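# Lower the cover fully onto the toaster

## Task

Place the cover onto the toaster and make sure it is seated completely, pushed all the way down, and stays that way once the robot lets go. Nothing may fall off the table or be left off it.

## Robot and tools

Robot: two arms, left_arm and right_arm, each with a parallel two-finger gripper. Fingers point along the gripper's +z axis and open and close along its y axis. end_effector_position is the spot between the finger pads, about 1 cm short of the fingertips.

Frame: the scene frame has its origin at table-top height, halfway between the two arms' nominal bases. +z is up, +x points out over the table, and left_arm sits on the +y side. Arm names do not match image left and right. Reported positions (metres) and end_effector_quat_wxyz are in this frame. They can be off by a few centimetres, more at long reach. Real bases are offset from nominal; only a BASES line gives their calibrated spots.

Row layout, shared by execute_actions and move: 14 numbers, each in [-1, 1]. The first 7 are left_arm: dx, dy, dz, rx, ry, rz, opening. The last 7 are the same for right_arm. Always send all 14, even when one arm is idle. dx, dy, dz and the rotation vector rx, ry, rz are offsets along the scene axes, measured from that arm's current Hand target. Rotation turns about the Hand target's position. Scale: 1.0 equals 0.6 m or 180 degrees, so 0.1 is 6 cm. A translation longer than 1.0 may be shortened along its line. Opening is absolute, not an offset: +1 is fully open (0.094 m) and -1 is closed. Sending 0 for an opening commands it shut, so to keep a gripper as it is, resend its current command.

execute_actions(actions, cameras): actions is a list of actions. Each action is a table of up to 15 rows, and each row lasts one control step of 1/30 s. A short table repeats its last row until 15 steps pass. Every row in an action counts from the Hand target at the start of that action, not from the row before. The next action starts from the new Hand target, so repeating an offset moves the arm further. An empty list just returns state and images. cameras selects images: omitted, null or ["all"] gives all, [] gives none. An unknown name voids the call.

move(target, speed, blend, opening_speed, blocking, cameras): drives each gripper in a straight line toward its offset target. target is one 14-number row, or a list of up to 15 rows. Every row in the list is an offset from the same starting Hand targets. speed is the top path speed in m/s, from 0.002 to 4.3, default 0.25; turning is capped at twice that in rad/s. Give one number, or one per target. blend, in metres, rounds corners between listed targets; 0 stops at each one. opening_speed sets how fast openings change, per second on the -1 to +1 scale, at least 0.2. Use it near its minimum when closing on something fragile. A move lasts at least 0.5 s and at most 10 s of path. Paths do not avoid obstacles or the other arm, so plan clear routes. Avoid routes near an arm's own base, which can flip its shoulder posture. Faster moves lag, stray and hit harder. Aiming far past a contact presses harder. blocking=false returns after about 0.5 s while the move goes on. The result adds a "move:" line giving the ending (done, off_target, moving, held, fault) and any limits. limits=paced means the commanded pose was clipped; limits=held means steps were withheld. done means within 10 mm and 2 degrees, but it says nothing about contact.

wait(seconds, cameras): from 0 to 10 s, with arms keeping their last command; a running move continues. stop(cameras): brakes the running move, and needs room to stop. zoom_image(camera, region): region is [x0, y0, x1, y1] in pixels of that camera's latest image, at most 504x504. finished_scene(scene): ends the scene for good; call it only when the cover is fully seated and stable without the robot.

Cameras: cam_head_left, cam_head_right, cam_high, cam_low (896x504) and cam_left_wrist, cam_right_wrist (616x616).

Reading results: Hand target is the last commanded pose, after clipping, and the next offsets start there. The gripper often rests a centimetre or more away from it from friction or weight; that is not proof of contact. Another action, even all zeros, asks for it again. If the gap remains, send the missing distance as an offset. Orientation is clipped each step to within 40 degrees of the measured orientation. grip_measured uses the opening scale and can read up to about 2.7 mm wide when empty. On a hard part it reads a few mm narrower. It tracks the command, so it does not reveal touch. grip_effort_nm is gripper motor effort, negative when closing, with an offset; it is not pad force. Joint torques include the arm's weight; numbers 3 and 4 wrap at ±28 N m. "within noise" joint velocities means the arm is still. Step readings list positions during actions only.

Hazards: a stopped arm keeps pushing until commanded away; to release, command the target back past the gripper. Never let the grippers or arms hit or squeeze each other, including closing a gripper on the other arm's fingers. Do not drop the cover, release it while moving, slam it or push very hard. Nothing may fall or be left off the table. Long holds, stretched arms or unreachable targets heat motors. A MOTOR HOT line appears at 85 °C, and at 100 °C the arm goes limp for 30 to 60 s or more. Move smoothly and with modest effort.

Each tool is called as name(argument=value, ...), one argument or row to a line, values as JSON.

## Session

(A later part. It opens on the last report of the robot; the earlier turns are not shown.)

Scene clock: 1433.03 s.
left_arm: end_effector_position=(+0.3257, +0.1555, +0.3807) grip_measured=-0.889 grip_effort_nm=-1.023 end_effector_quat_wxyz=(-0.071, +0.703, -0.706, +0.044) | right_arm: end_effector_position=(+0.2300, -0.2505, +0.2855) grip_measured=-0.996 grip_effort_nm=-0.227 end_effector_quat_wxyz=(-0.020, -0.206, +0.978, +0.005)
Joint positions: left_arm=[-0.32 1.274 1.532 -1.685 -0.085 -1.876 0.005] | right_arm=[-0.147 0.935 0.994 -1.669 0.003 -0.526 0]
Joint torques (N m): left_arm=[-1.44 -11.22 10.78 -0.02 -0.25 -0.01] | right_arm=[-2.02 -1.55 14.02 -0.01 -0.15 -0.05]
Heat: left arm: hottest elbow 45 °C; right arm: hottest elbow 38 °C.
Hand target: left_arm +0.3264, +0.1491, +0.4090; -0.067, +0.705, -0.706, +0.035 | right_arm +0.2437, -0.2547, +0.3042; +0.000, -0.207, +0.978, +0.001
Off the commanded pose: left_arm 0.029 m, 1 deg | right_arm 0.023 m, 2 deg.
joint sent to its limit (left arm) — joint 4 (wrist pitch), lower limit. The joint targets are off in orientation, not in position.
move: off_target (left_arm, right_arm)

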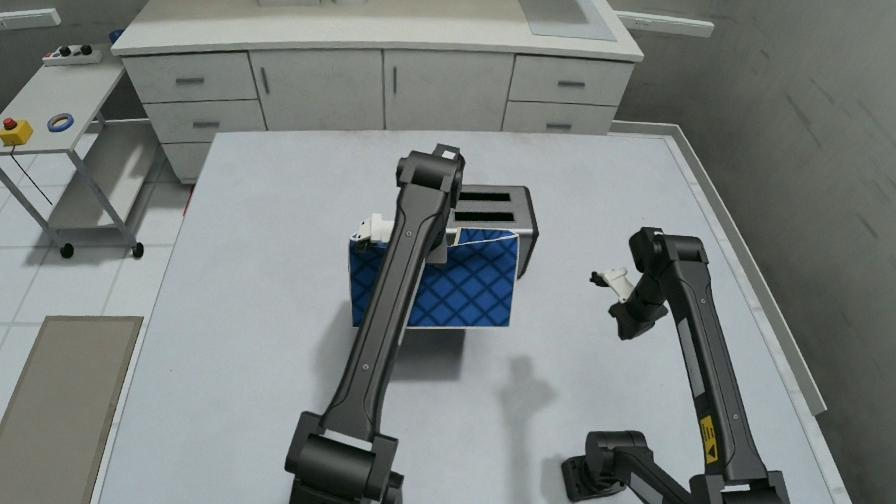

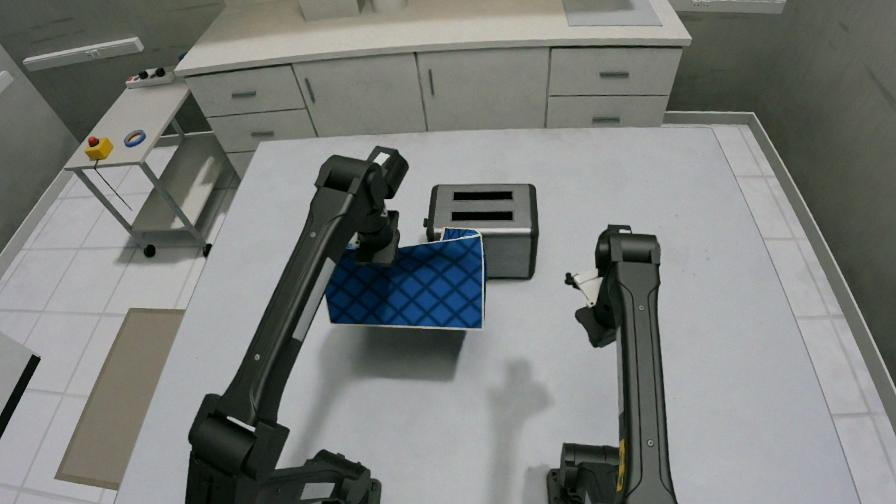

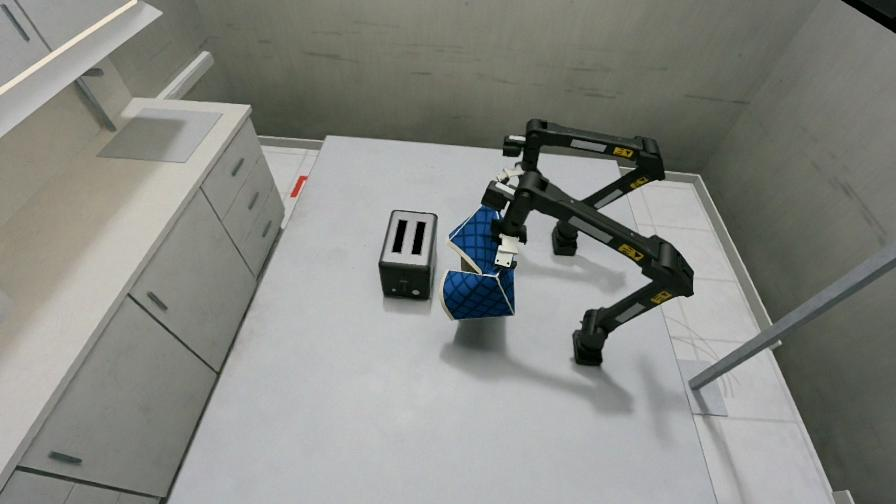

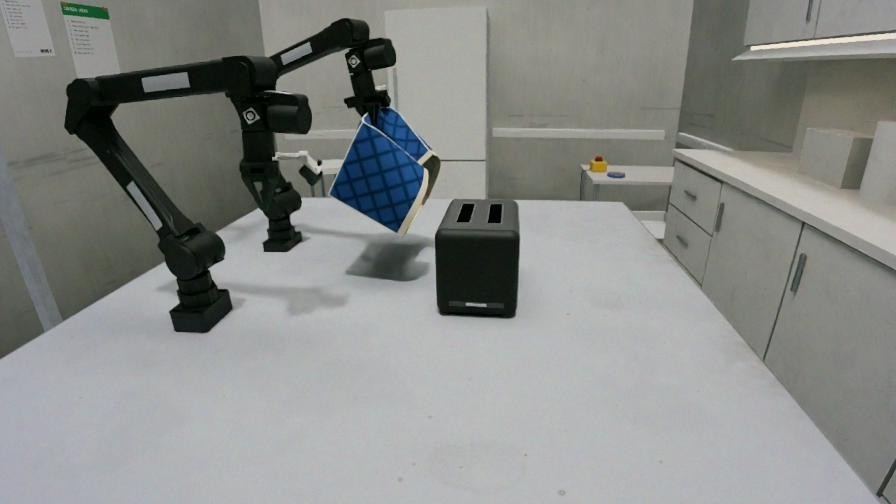

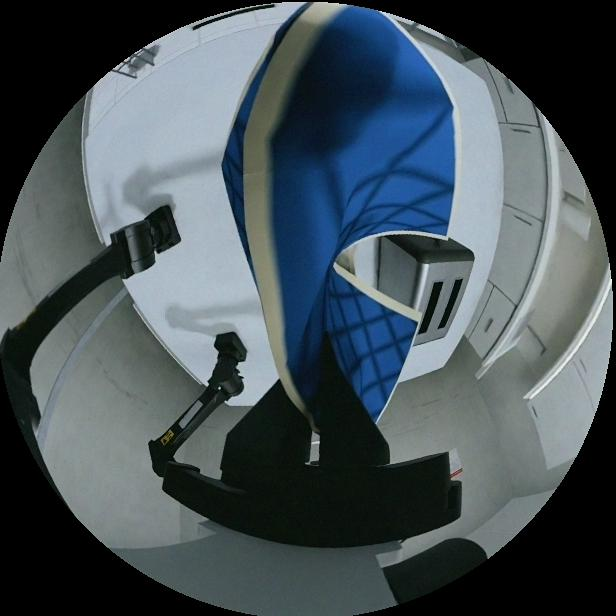

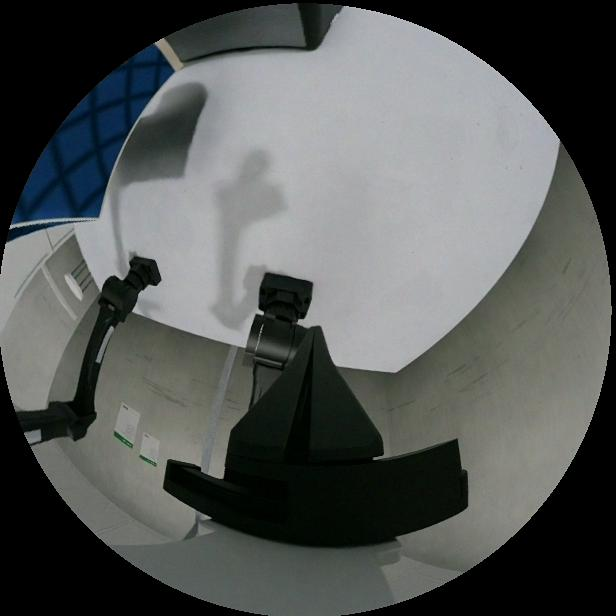

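move(
  target=[
    [0.0,-0.27,0,0,0,0,-1,0,0,0,0,0,0,-1],
  ],
  speed=0.15,
)

zoom_image(
  camera="cam_low",
  region=[230, 60, 550, 340],
)

Scene clock: 1447.53 s.
left_arm: end_effector_position=(+0.3235, -0.0012, +0.3910) grip_measured=-0.889 grip_effort_nm=-1.028 end_effector_quat_wxyz=(+0.058, -0.659, +0.746, -0.071) | right_arm: end_effector_position=(+0.2300, -0.2511, +0.2855) grip_measured=-0.996 grip_effort_nm=-0.222 end_effector_quat_wxyz=(-0.020, -0.205, +0.979, +0.005)
Joint positions: left_arm=[-0.659 1.442 1.72 -1.685 -0.087 -2.093 0.005] | right_arm=[-0.151 0.935 0.994 -1.669 0.003 -0.526 0]
Joint torques (N m): left_arm=[-1.03 -11.99 10.76 -0.09 0 -0.04] | right_arm=[-1.9 -1.55 14.06 -0.01 -0.16 -0.05]
Heat: left arm: hottest elbow 45 °C; right arm: hottest elbow 40 °C.
Hand target: left_arm +0.3263, -0.0129, +0.4090; +0.067, -0.705, +0.706, -0.035 | right_arm +0.2437, -0.2547, +0.3042; +0.000, -0.207, +0.978, +0.001
Off the commanded pose: left_arm 0.022 m, 8 deg | right_arm 0.023 m, 2 deg.
joint sent to its limit (left arm) — joint 4 (wrist pitch), lower limit; joint 6 (wrist roll), lower limit. The joint targets are off in orientation, not in position.
move: off_target (left_arm, right_arm)

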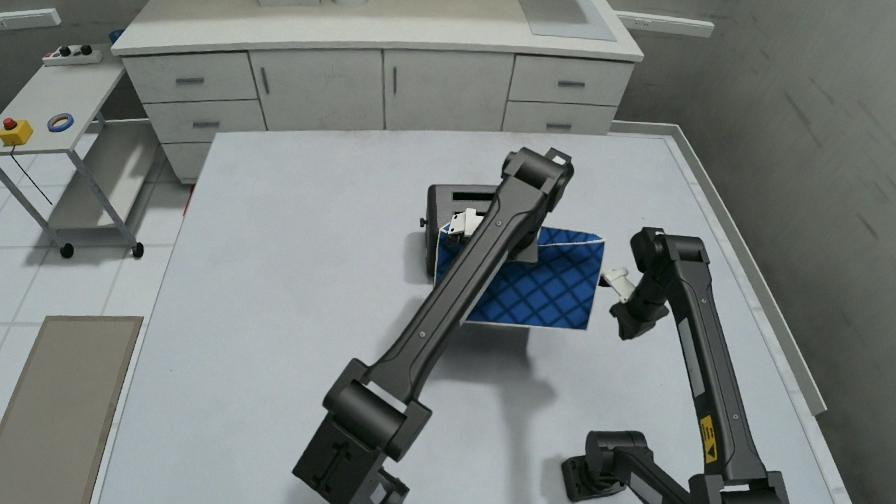

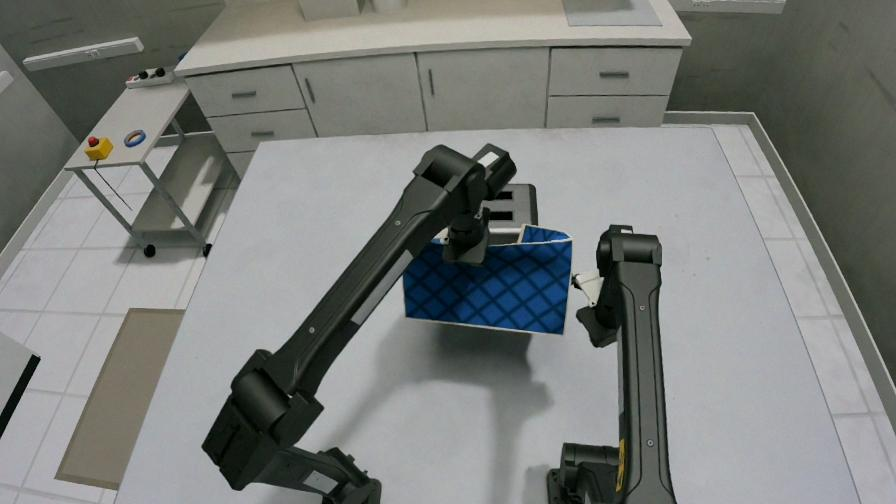

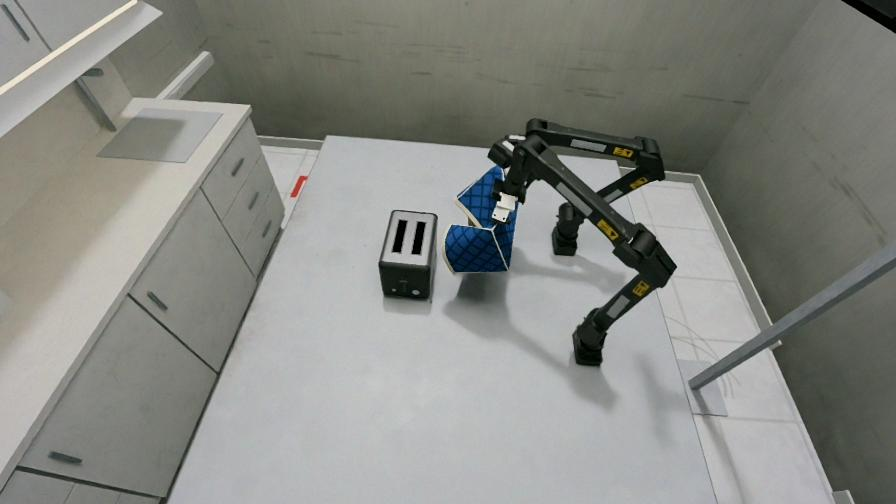

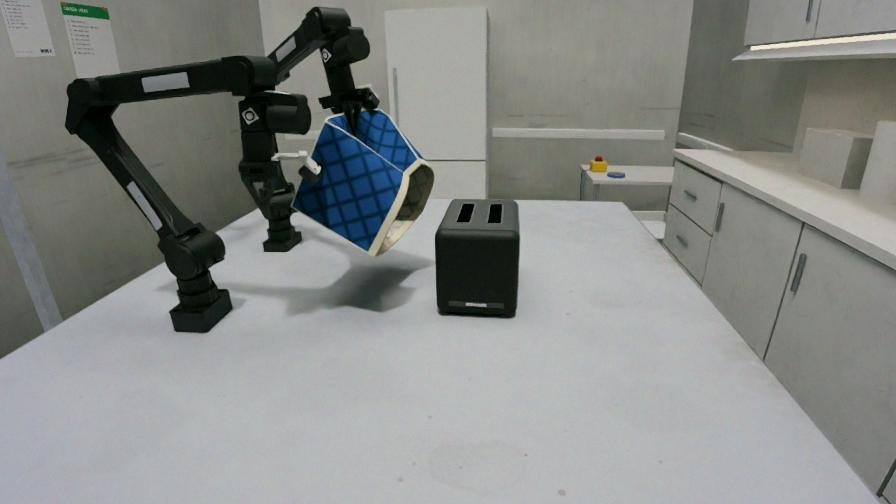

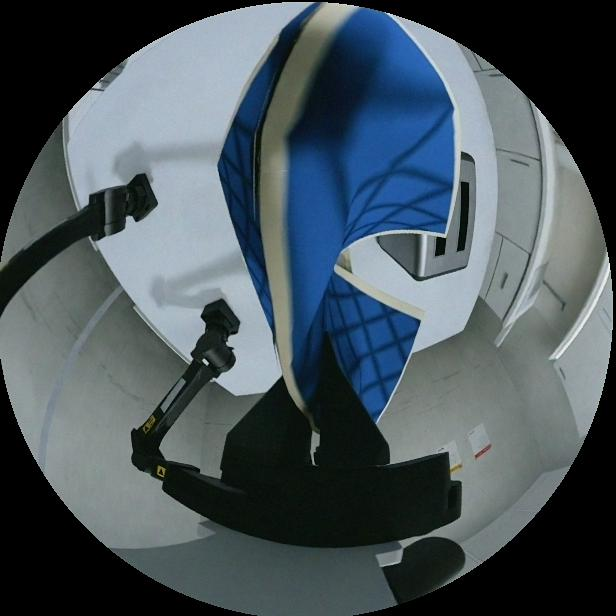

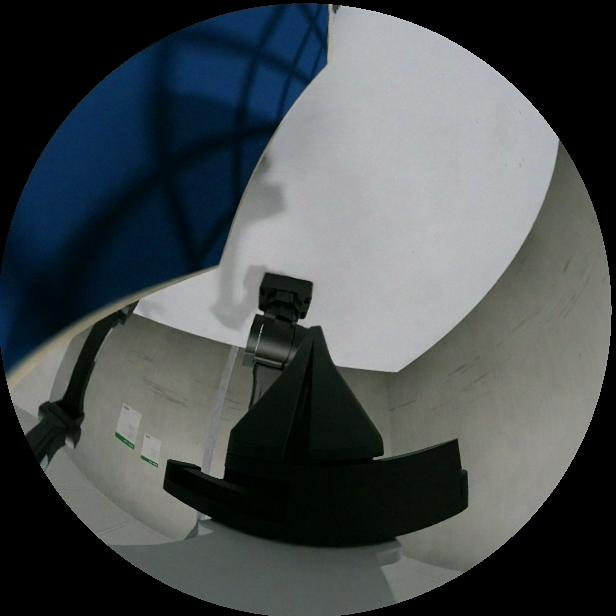

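Scaled by 1.575.

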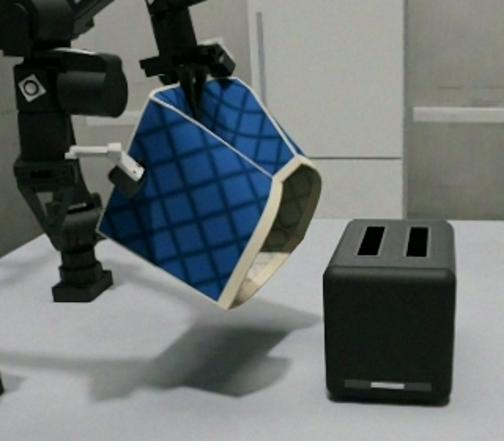

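move(
  target=[
    [0.1,0.085,0,0,0,0,-1,0.0,-0.15,0,0,0,0,-1],
  ],
  speed=0.15,
)

zoom_image(
  camera="cam_low",
  region=[230, 60, 550, 340],
)

Scene clock: 1456.70 s.
left_arm: end_effector_position=(+0.3761, +0.0375, +0.3906) grip_measured=-0.889 grip_effort_nm=-1.018 end_effector_quat_wxyz=(-0.074, +0.700, -0.707, +0.066) | right_arm: end_effector_position=(+0.2289, -0.3345, +0.2865) grip_measured=-0.996 grip_effort_nm=-0.232 end_effector_quat_wxyz=(-0.020, -0.205, +0.978, +0.014)
Joint positions: left_arm=[-0.533 1.504 1.785 -1.685 -0.108 -2.079 0.005] | right_arm=[-0.494 1.006 1.037 -1.651 0.003 -0.87 0]
Joint torques (N m): left_arm=[0.56 -13.27 10.86 0.03 -0.24 0.18] | right_arm=[-1.96 -2.37 14.15 0.35 -0.19 -0.03]
Heat: left arm: hottest elbow 45 °C; right arm: hottest elbow 41 °C.
Hand target: left_arm +0.3864, +0.0381, +0.4091; -0.067, +0.705, -0.706, +0.035 | right_arm +0.2437, -0.3446, +0.3043; +0.000, -0.207, +0.978, +0.001
Off the commanded pose: left_arm 0.021 m, 4 deg | right_arm 0.025 m, 3 deg.
joint sent to its limit (left arm) — joint 4 (wrist pitch), lower limit. The joint targets are off in orientation, not in position.
move: off_target (left_arm, right_arm)

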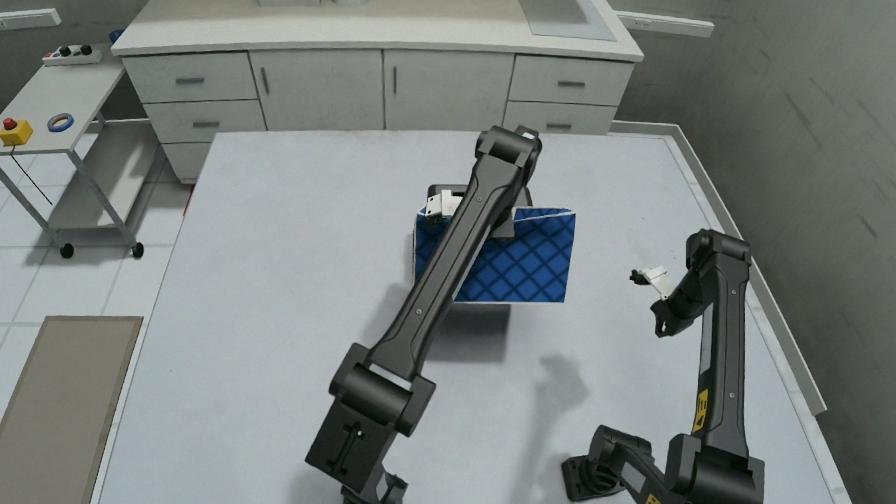

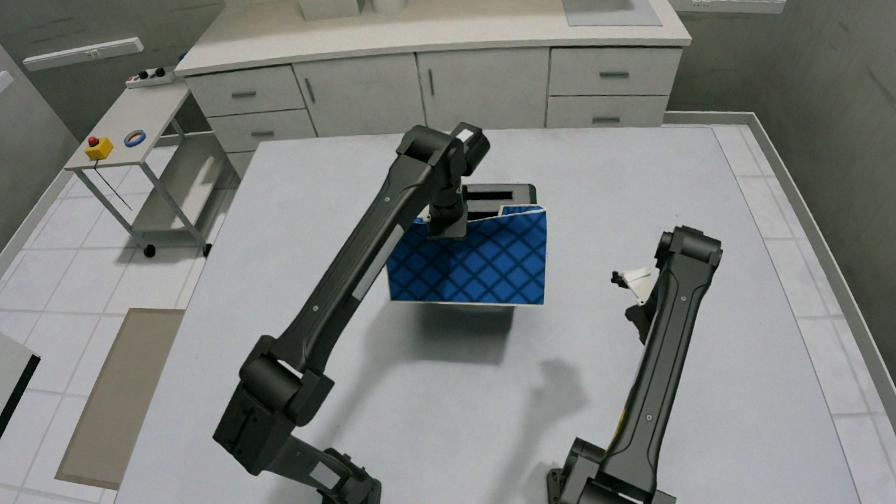

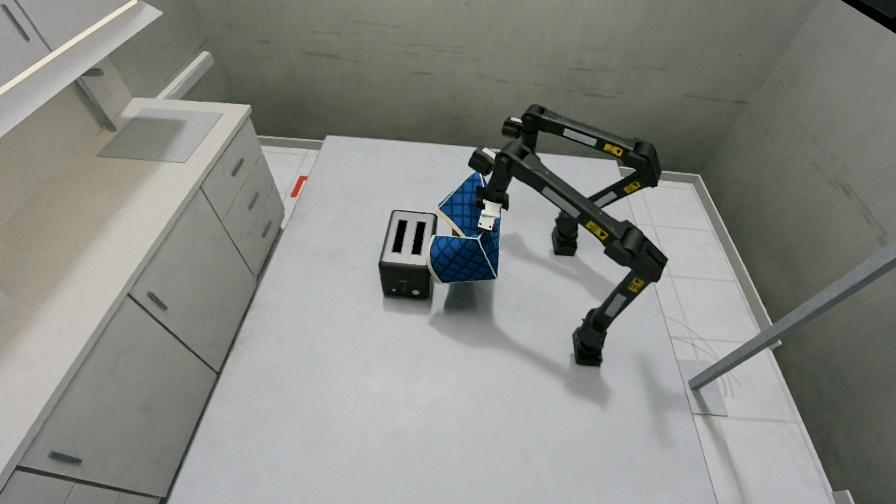

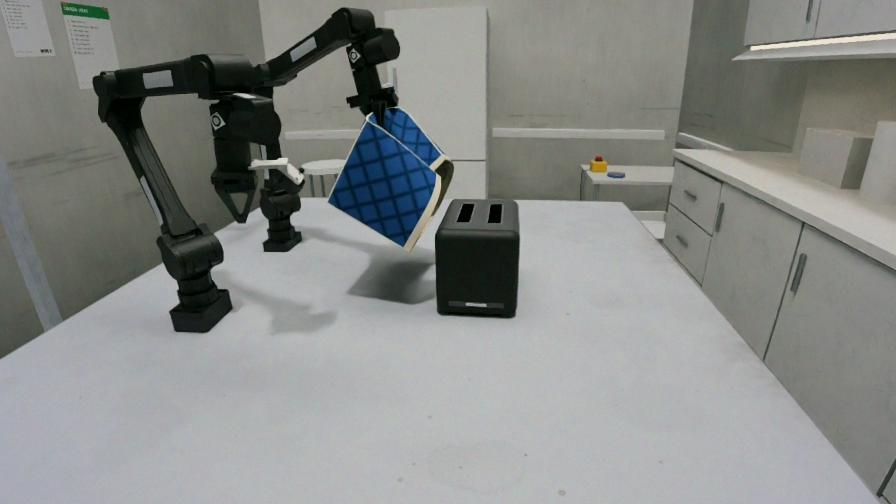

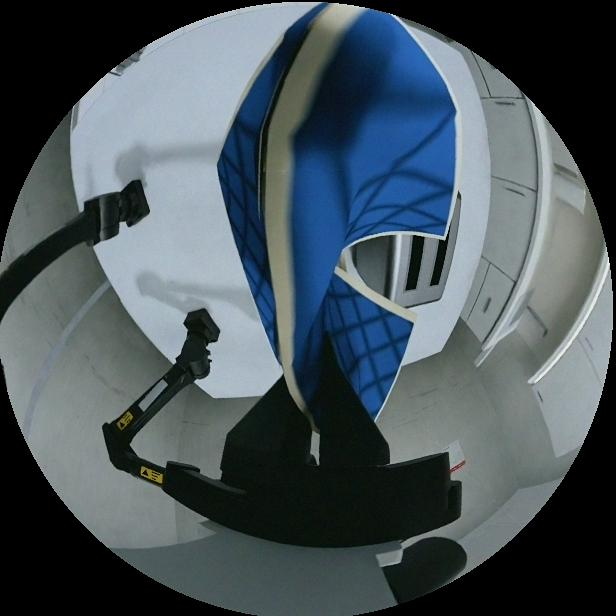

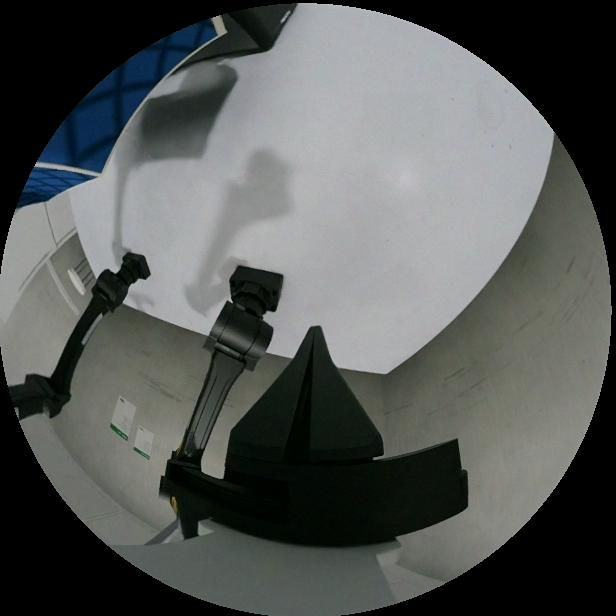

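Scaled by 1.575.

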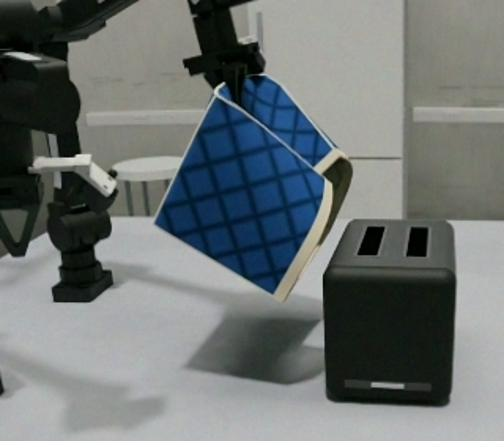

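move(
  target=[
    [0.13,0.0,0,0,0,0,-1,0,0,0,0,0,0,-1],
  ],
  speed=0.1,
  cameras=["cam_low","cam_head_left","cam_high"],
)

zoom_image(
  camera="cam_low",
  region=[280, 60, 600, 340],
)

Scene clock: 1464.60 s.
left_arm: end_effector_position=(+0.4536, +0.0352, +0.3915) grip_measured=-0.889 grip_effort_nm=-1.023 end_effector_quat_wxyz=(-0.083, +0.698, -0.707, +0.077) | right_arm: end_effector_position=(+0.2289, -0.3346, +0.2867) grip_measured=-0.996 grip_effort_nm=-0.227 end_effector_quat_wxyz=(-0.020, -0.205, +0.978, +0.014)
Joint positions: left_arm=[-0.464 1.68 1.995 -1.685 -0.106 -2.006 0.005] | right_arm=[-0.495 1.006 1.037 -1.651 0.003 -0.871 0]
Joint torques (N m): left_arm=[0.79 -15.97 10.8 0.06 -0.07 0.18] | right_arm=[-1.96 -2.2 14.06 0.35 -0.19 -0.05]
Heat: left arm: hottest elbow 45 °C; right arm: hottest elbow 42 °C.
Hand target: left_arm +0.4643, +0.0382, +0.4090; -0.067, +0.705, -0.705, +0.034 | right_arm +0.2436, -0.3446, +0.3042; +0.000, -0.207, +0.978, +0.001
Off the commanded pose: left_arm 0.021 m, 5 deg | right_arm 0.025 m, 3 deg.
joint sent to its limit (left arm) — joint 4 (wrist pitch), lower limit. The joint targets are off in orientation, not in position.
move: off_target (left_arm, right_arm)
Images, in order (width x height): cam_head_left 896x504, cam_high 896x504, cam_low 896x504.

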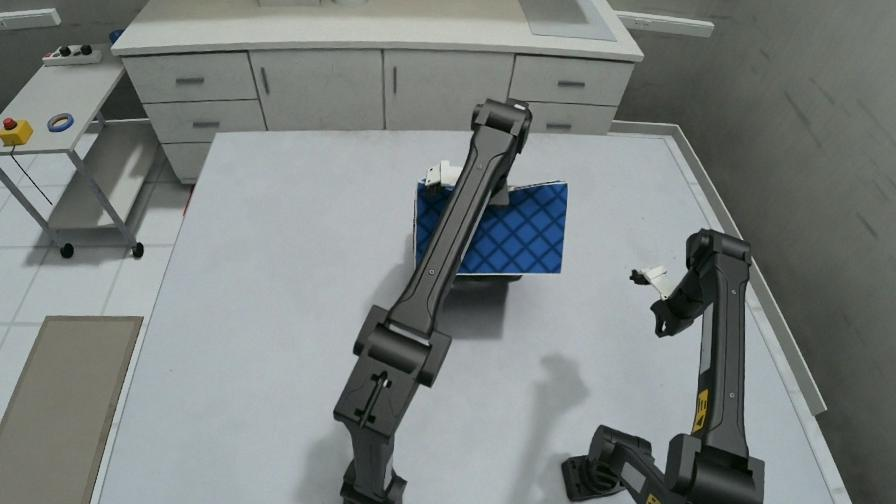

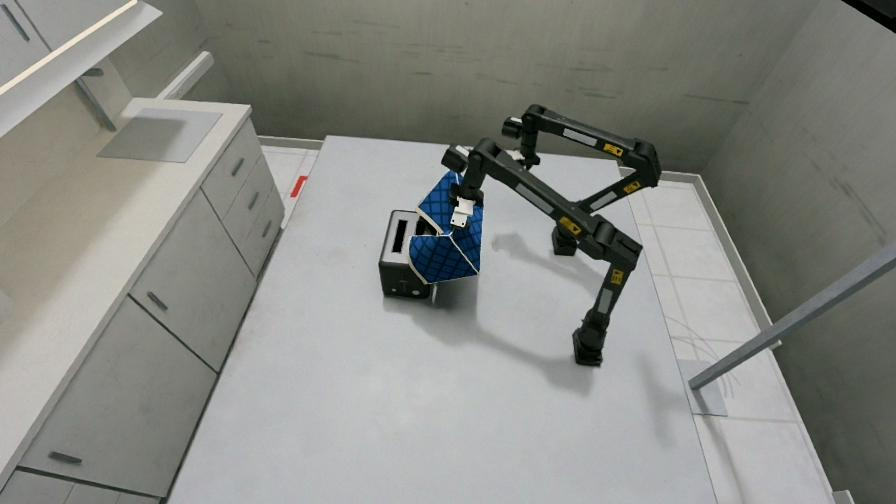

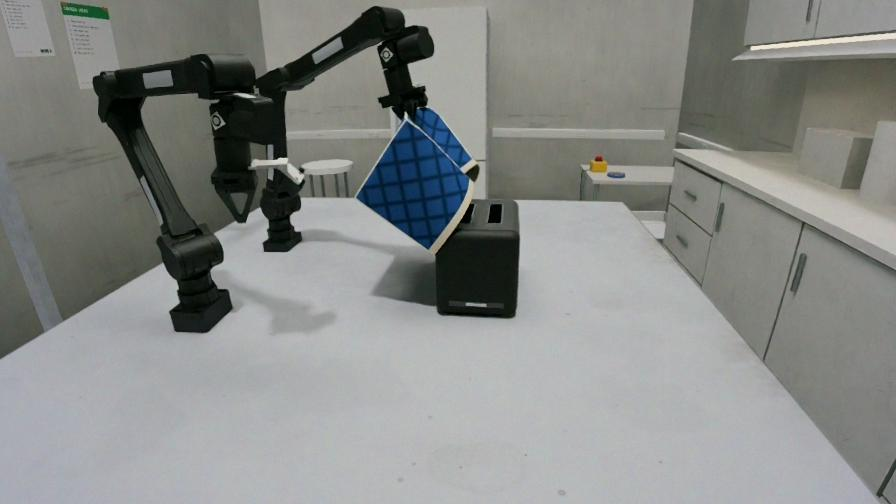

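Scaled by 1.575.

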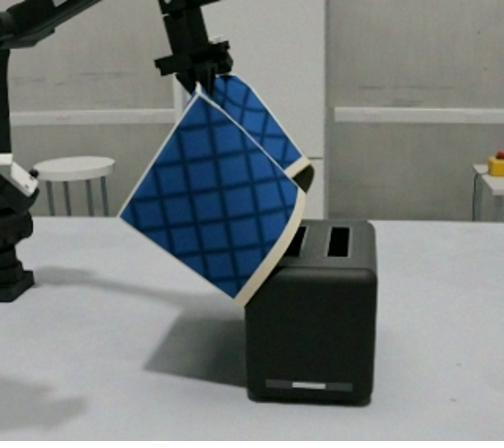

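move(
  target=[
    [0.11,-0.01,-0.01,0,0,0,-1,0,0,0,0,0,0,-1],
  ],
  speed=0.1,
  cameras=["cam_low","cam_head_left","cam_high","cam_head_right"],
)

zoom_image(
  camera="cam_low",
  region=[280, 60, 600, 340],
)

Scene clock: 1471.90 s.
left_arm: end_effector_position=(+0.5200, +0.0268, +0.3848) grip_measured=-0.889 grip_effort_nm=-1.023 end_effector_quat_wxyz=(-0.091, +0.695, -0.707, +0.093) | right_arm: end_effector_position=(+0.2289, -0.3346, +0.2867) grip_measured=-0.996 grip_effort_nm=-0.232 end_effector_quat_wxyz=(-0.020, -0.205, +0.978, +0.014)
Joint positions: left_arm=[-0.427 1.847 2.202 -1.685 -0.102 -1.963 0.005] | right_arm=[-0.495 1.006 1.037 -1.651 0.003 -0.871 0]
Joint torques (N m): left_arm=[0.97 -18.78 10.86 0.09 -0.08 0.17] | right_arm=[-1.96 -2.2 14.06 0.29 -0.18 -0.06]
Heat: left arm: hottest elbow 45 °C; right arm: hottest elbow 42 °C.
Hand target: left_arm +0.5303, +0.0320, +0.4029; -0.067, +0.705, -0.706, +0.034 | right_arm +0.2436, -0.3446, +0.3042; +0.000, -0.207, +0.978, +0.001
Off the commanded pose: left_arm 0.022 m, 7 deg | right_arm 0.025 m, 3 deg.
joint sent to its limit (left arm) — joint 4 (wrist pitch), lower limit. The joint targets are off in orientation, not in position.
move: off_target (left_arm, right_arm)
Images, in order (width x height): cam_head_left 896x504, cam_head_right 896x504, cam_high 896x504, cam_low 896x504.

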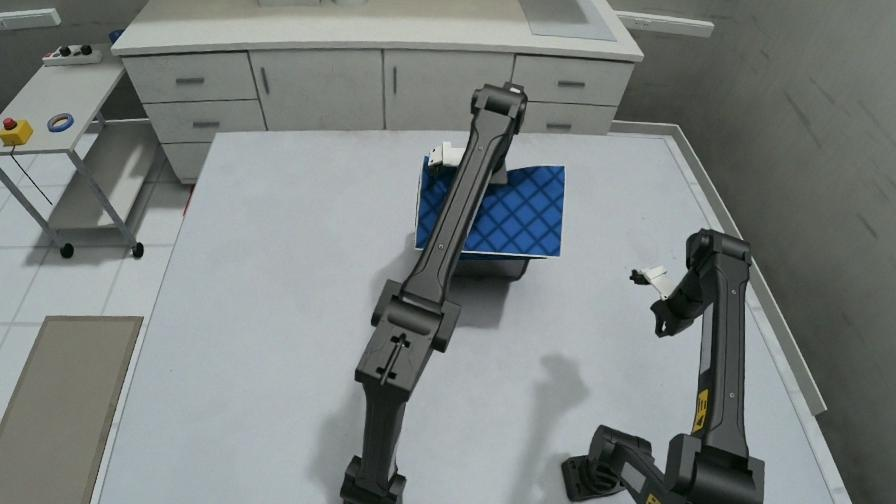

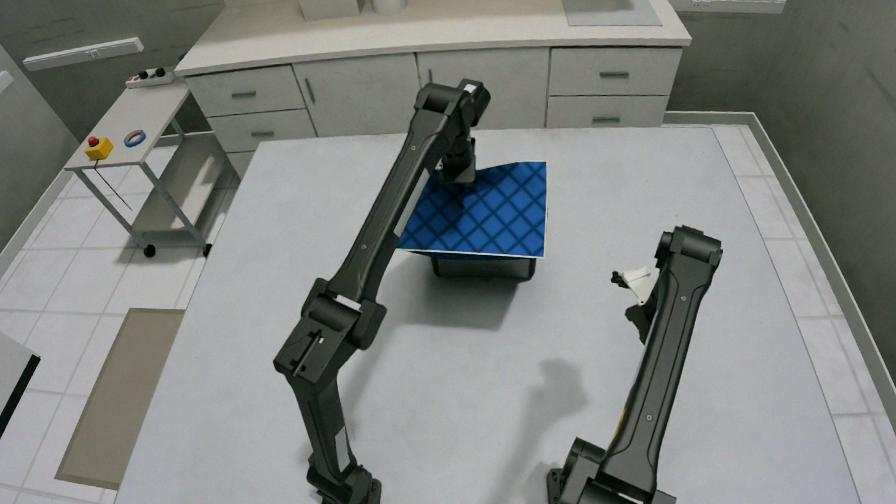

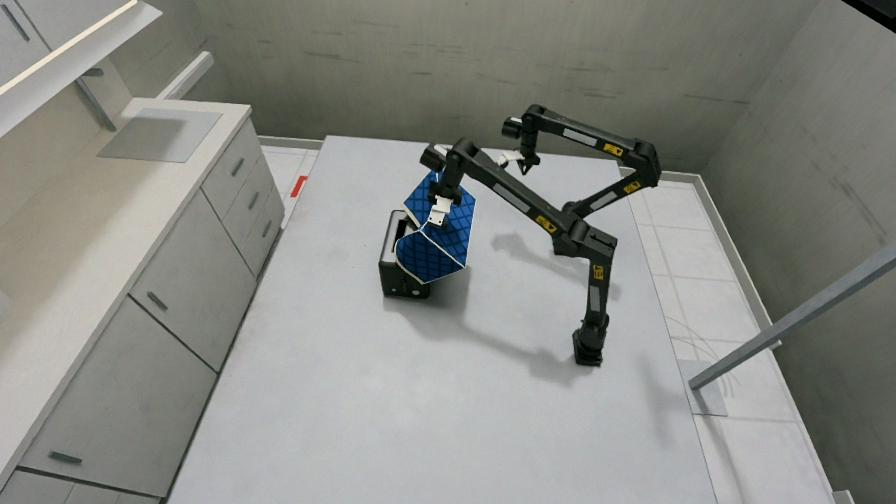

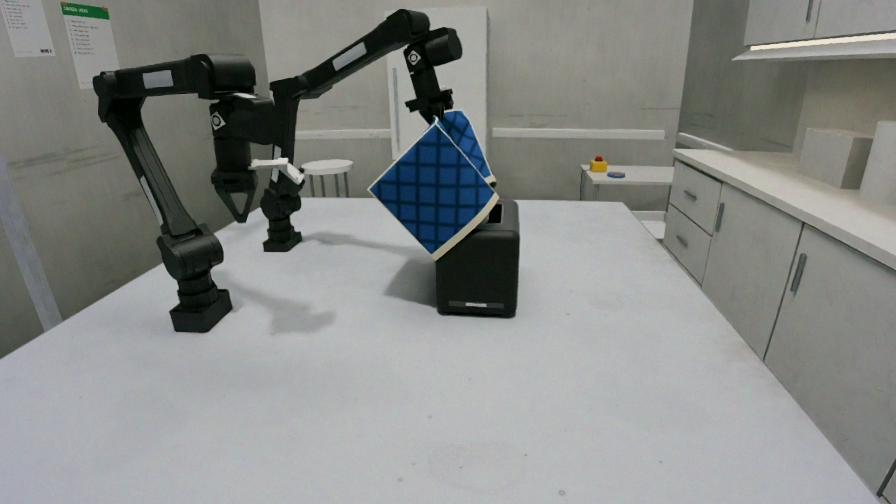

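Scaled by 1.575.

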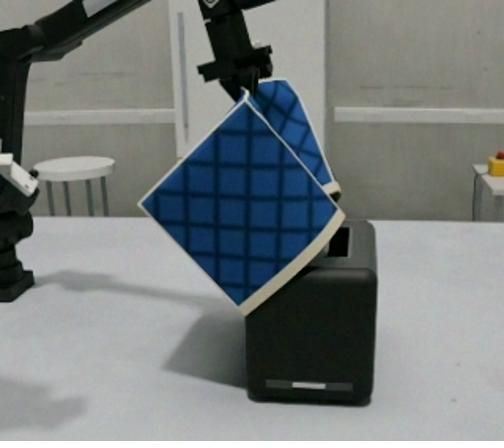

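move(
  target=[
    [0.11,-0.01,-0.01,0,0,0,-1,0,0,0,0,0,0,-1],
  ],
  speed=0.1,
  cameras=["cam_low"],
)

zoom_image(
  camera="cam_low",
  region=[280, 60, 600, 340],
)

Scene clock: 1480.40 s.
left_arm: end_effector_position=(+0.5862, +0.0186, +0.3790) grip_measured=-0.889 grip_effort_nm=-1.028 end_effector_quat_wxyz=(-0.106, +0.690, -0.706, +0.122) | right_arm: end_effector_position=(+0.2289, -0.3346, +0.2867) grip_measured=-0.996 grip_effort_nm=-0.222 end_effector_quat_wxyz=(-0.020, -0.205, +0.978, +0.014)
Joint positions: left_arm=[-0.397 2.024 2.45 -1.686 -0.098 -1.924 0.005] | right_arm=[-0.495 1.006 1.037 -1.651 0.003 -0.871 0]
Joint torques (N m): left_arm=[0.85 -21.36 10.88 0.24 -0.09 0.15] | right_arm=[-1.85 -2.14 14.06 0.32 -0.18 -0.05]
Heat: left arm: hottest elbow 45 °C; right arm: hottest elbow 43 °C.
Hand target: left_arm +0.5964, +0.0260, +0.3970; -0.067, +0.705, -0.706, +0.034 | right_arm +0.2436, -0.3446, +0.3042; +0.000, -0.207, +0.978, +0.001
Off the commanded pose: left_arm 0.022 m, 11 deg | right_arm 0.025 m, 3 deg.
joint sent to its limit (left arm) — joint 4 (wrist pitch), lower limit. The joint targets are off in orientation, not in position.
move: off_target (left_arm, right_arm)
Images, in order (width x height): cam_low 896x504.

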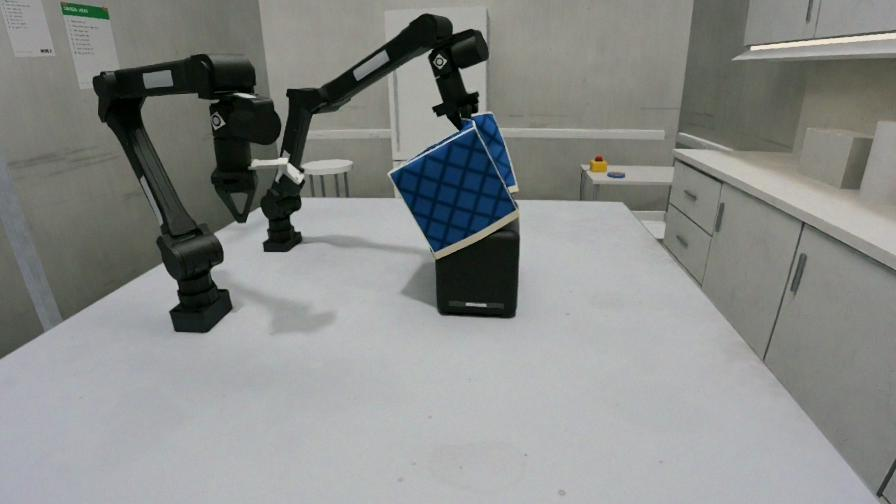

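Scaled by 1.575.

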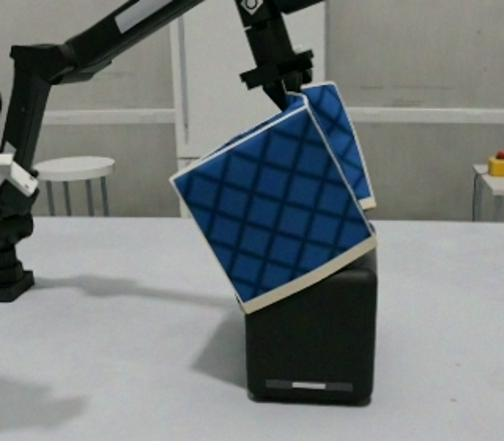

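move(
  target=[
    [0.085,-0.01,-0.02,0,0,0,-1,0,0,0,0,0,0,-1],
  ],
  speed=0.08,
  cameras=["cam_low","cam_high"],
)

zoom_image(
  camera="cam_low",
  region=[280, 60, 600, 340],
)

Scene clock: 1485.47 s.
left_arm: end_effector_position=(+0.6364, +0.0087, +0.3700) grip_measured=-0.889 grip_effort_nm=-1.028 end_effector_quat_wxyz=(-0.122, +0.682, -0.704, +0.153) | right_arm: end_effector_position=(+0.2289, -0.3346, +0.2867) grip_measured=-0.996 grip_effort_nm=-0.227 end_effector_quat_wxyz=(-0.020, -0.205, +0.978, +0.014)
Joint positions: left_arm=[-0.382 2.182 2.68 -1.686 -0.095 -1.897 0.005] | right_arm=[-0.495 1.006 1.037 -1.651 0.003 -0.871 0]
Joint torques (N m): left_arm=[1.2 -22.95 10.82 0.34 -0.15 0.13] | right_arm=[-1.9 -2.2 14.04 0.32 -0.18 -0.05]
Heat: left arm: hottest elbow 45 °C; right arm: hottest elbow 43 °C.
Hand target: left_arm +0.6474, +0.0201, +0.3851; -0.067, +0.705, -0.705, +0.035 | right_arm +0.2436, -0.3446, +0.3042; +0.000, -0.207, +0.978, +0.001
Off the commanded pose: left_arm 0.022 m, 15 deg | right_arm 0.025 m, 3 deg.
joint sent to its limit (left arm) — joint 4 (wrist pitch), lower limit. The joint targets are off in orientation, not in position.
move: off_target (left_arm, right_arm)
Images, in order (width x height): cam_high 896x504, cam_low 896x504.

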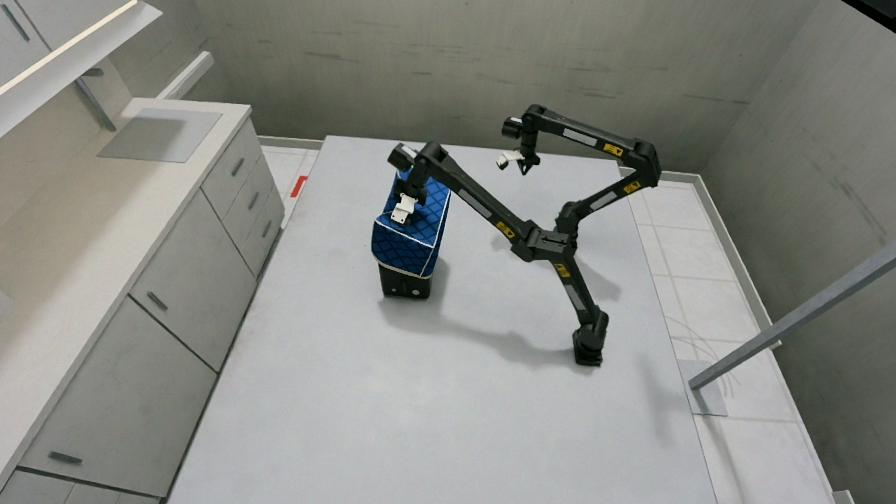

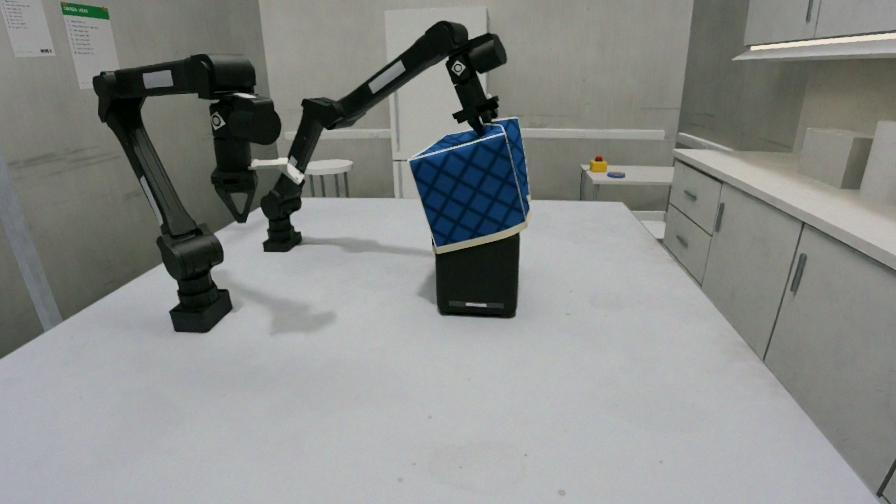

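Scaled by 1.575.

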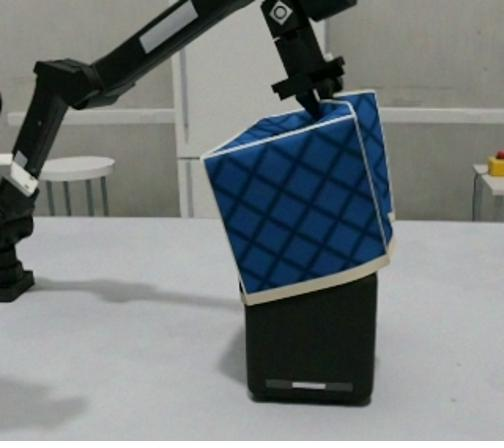

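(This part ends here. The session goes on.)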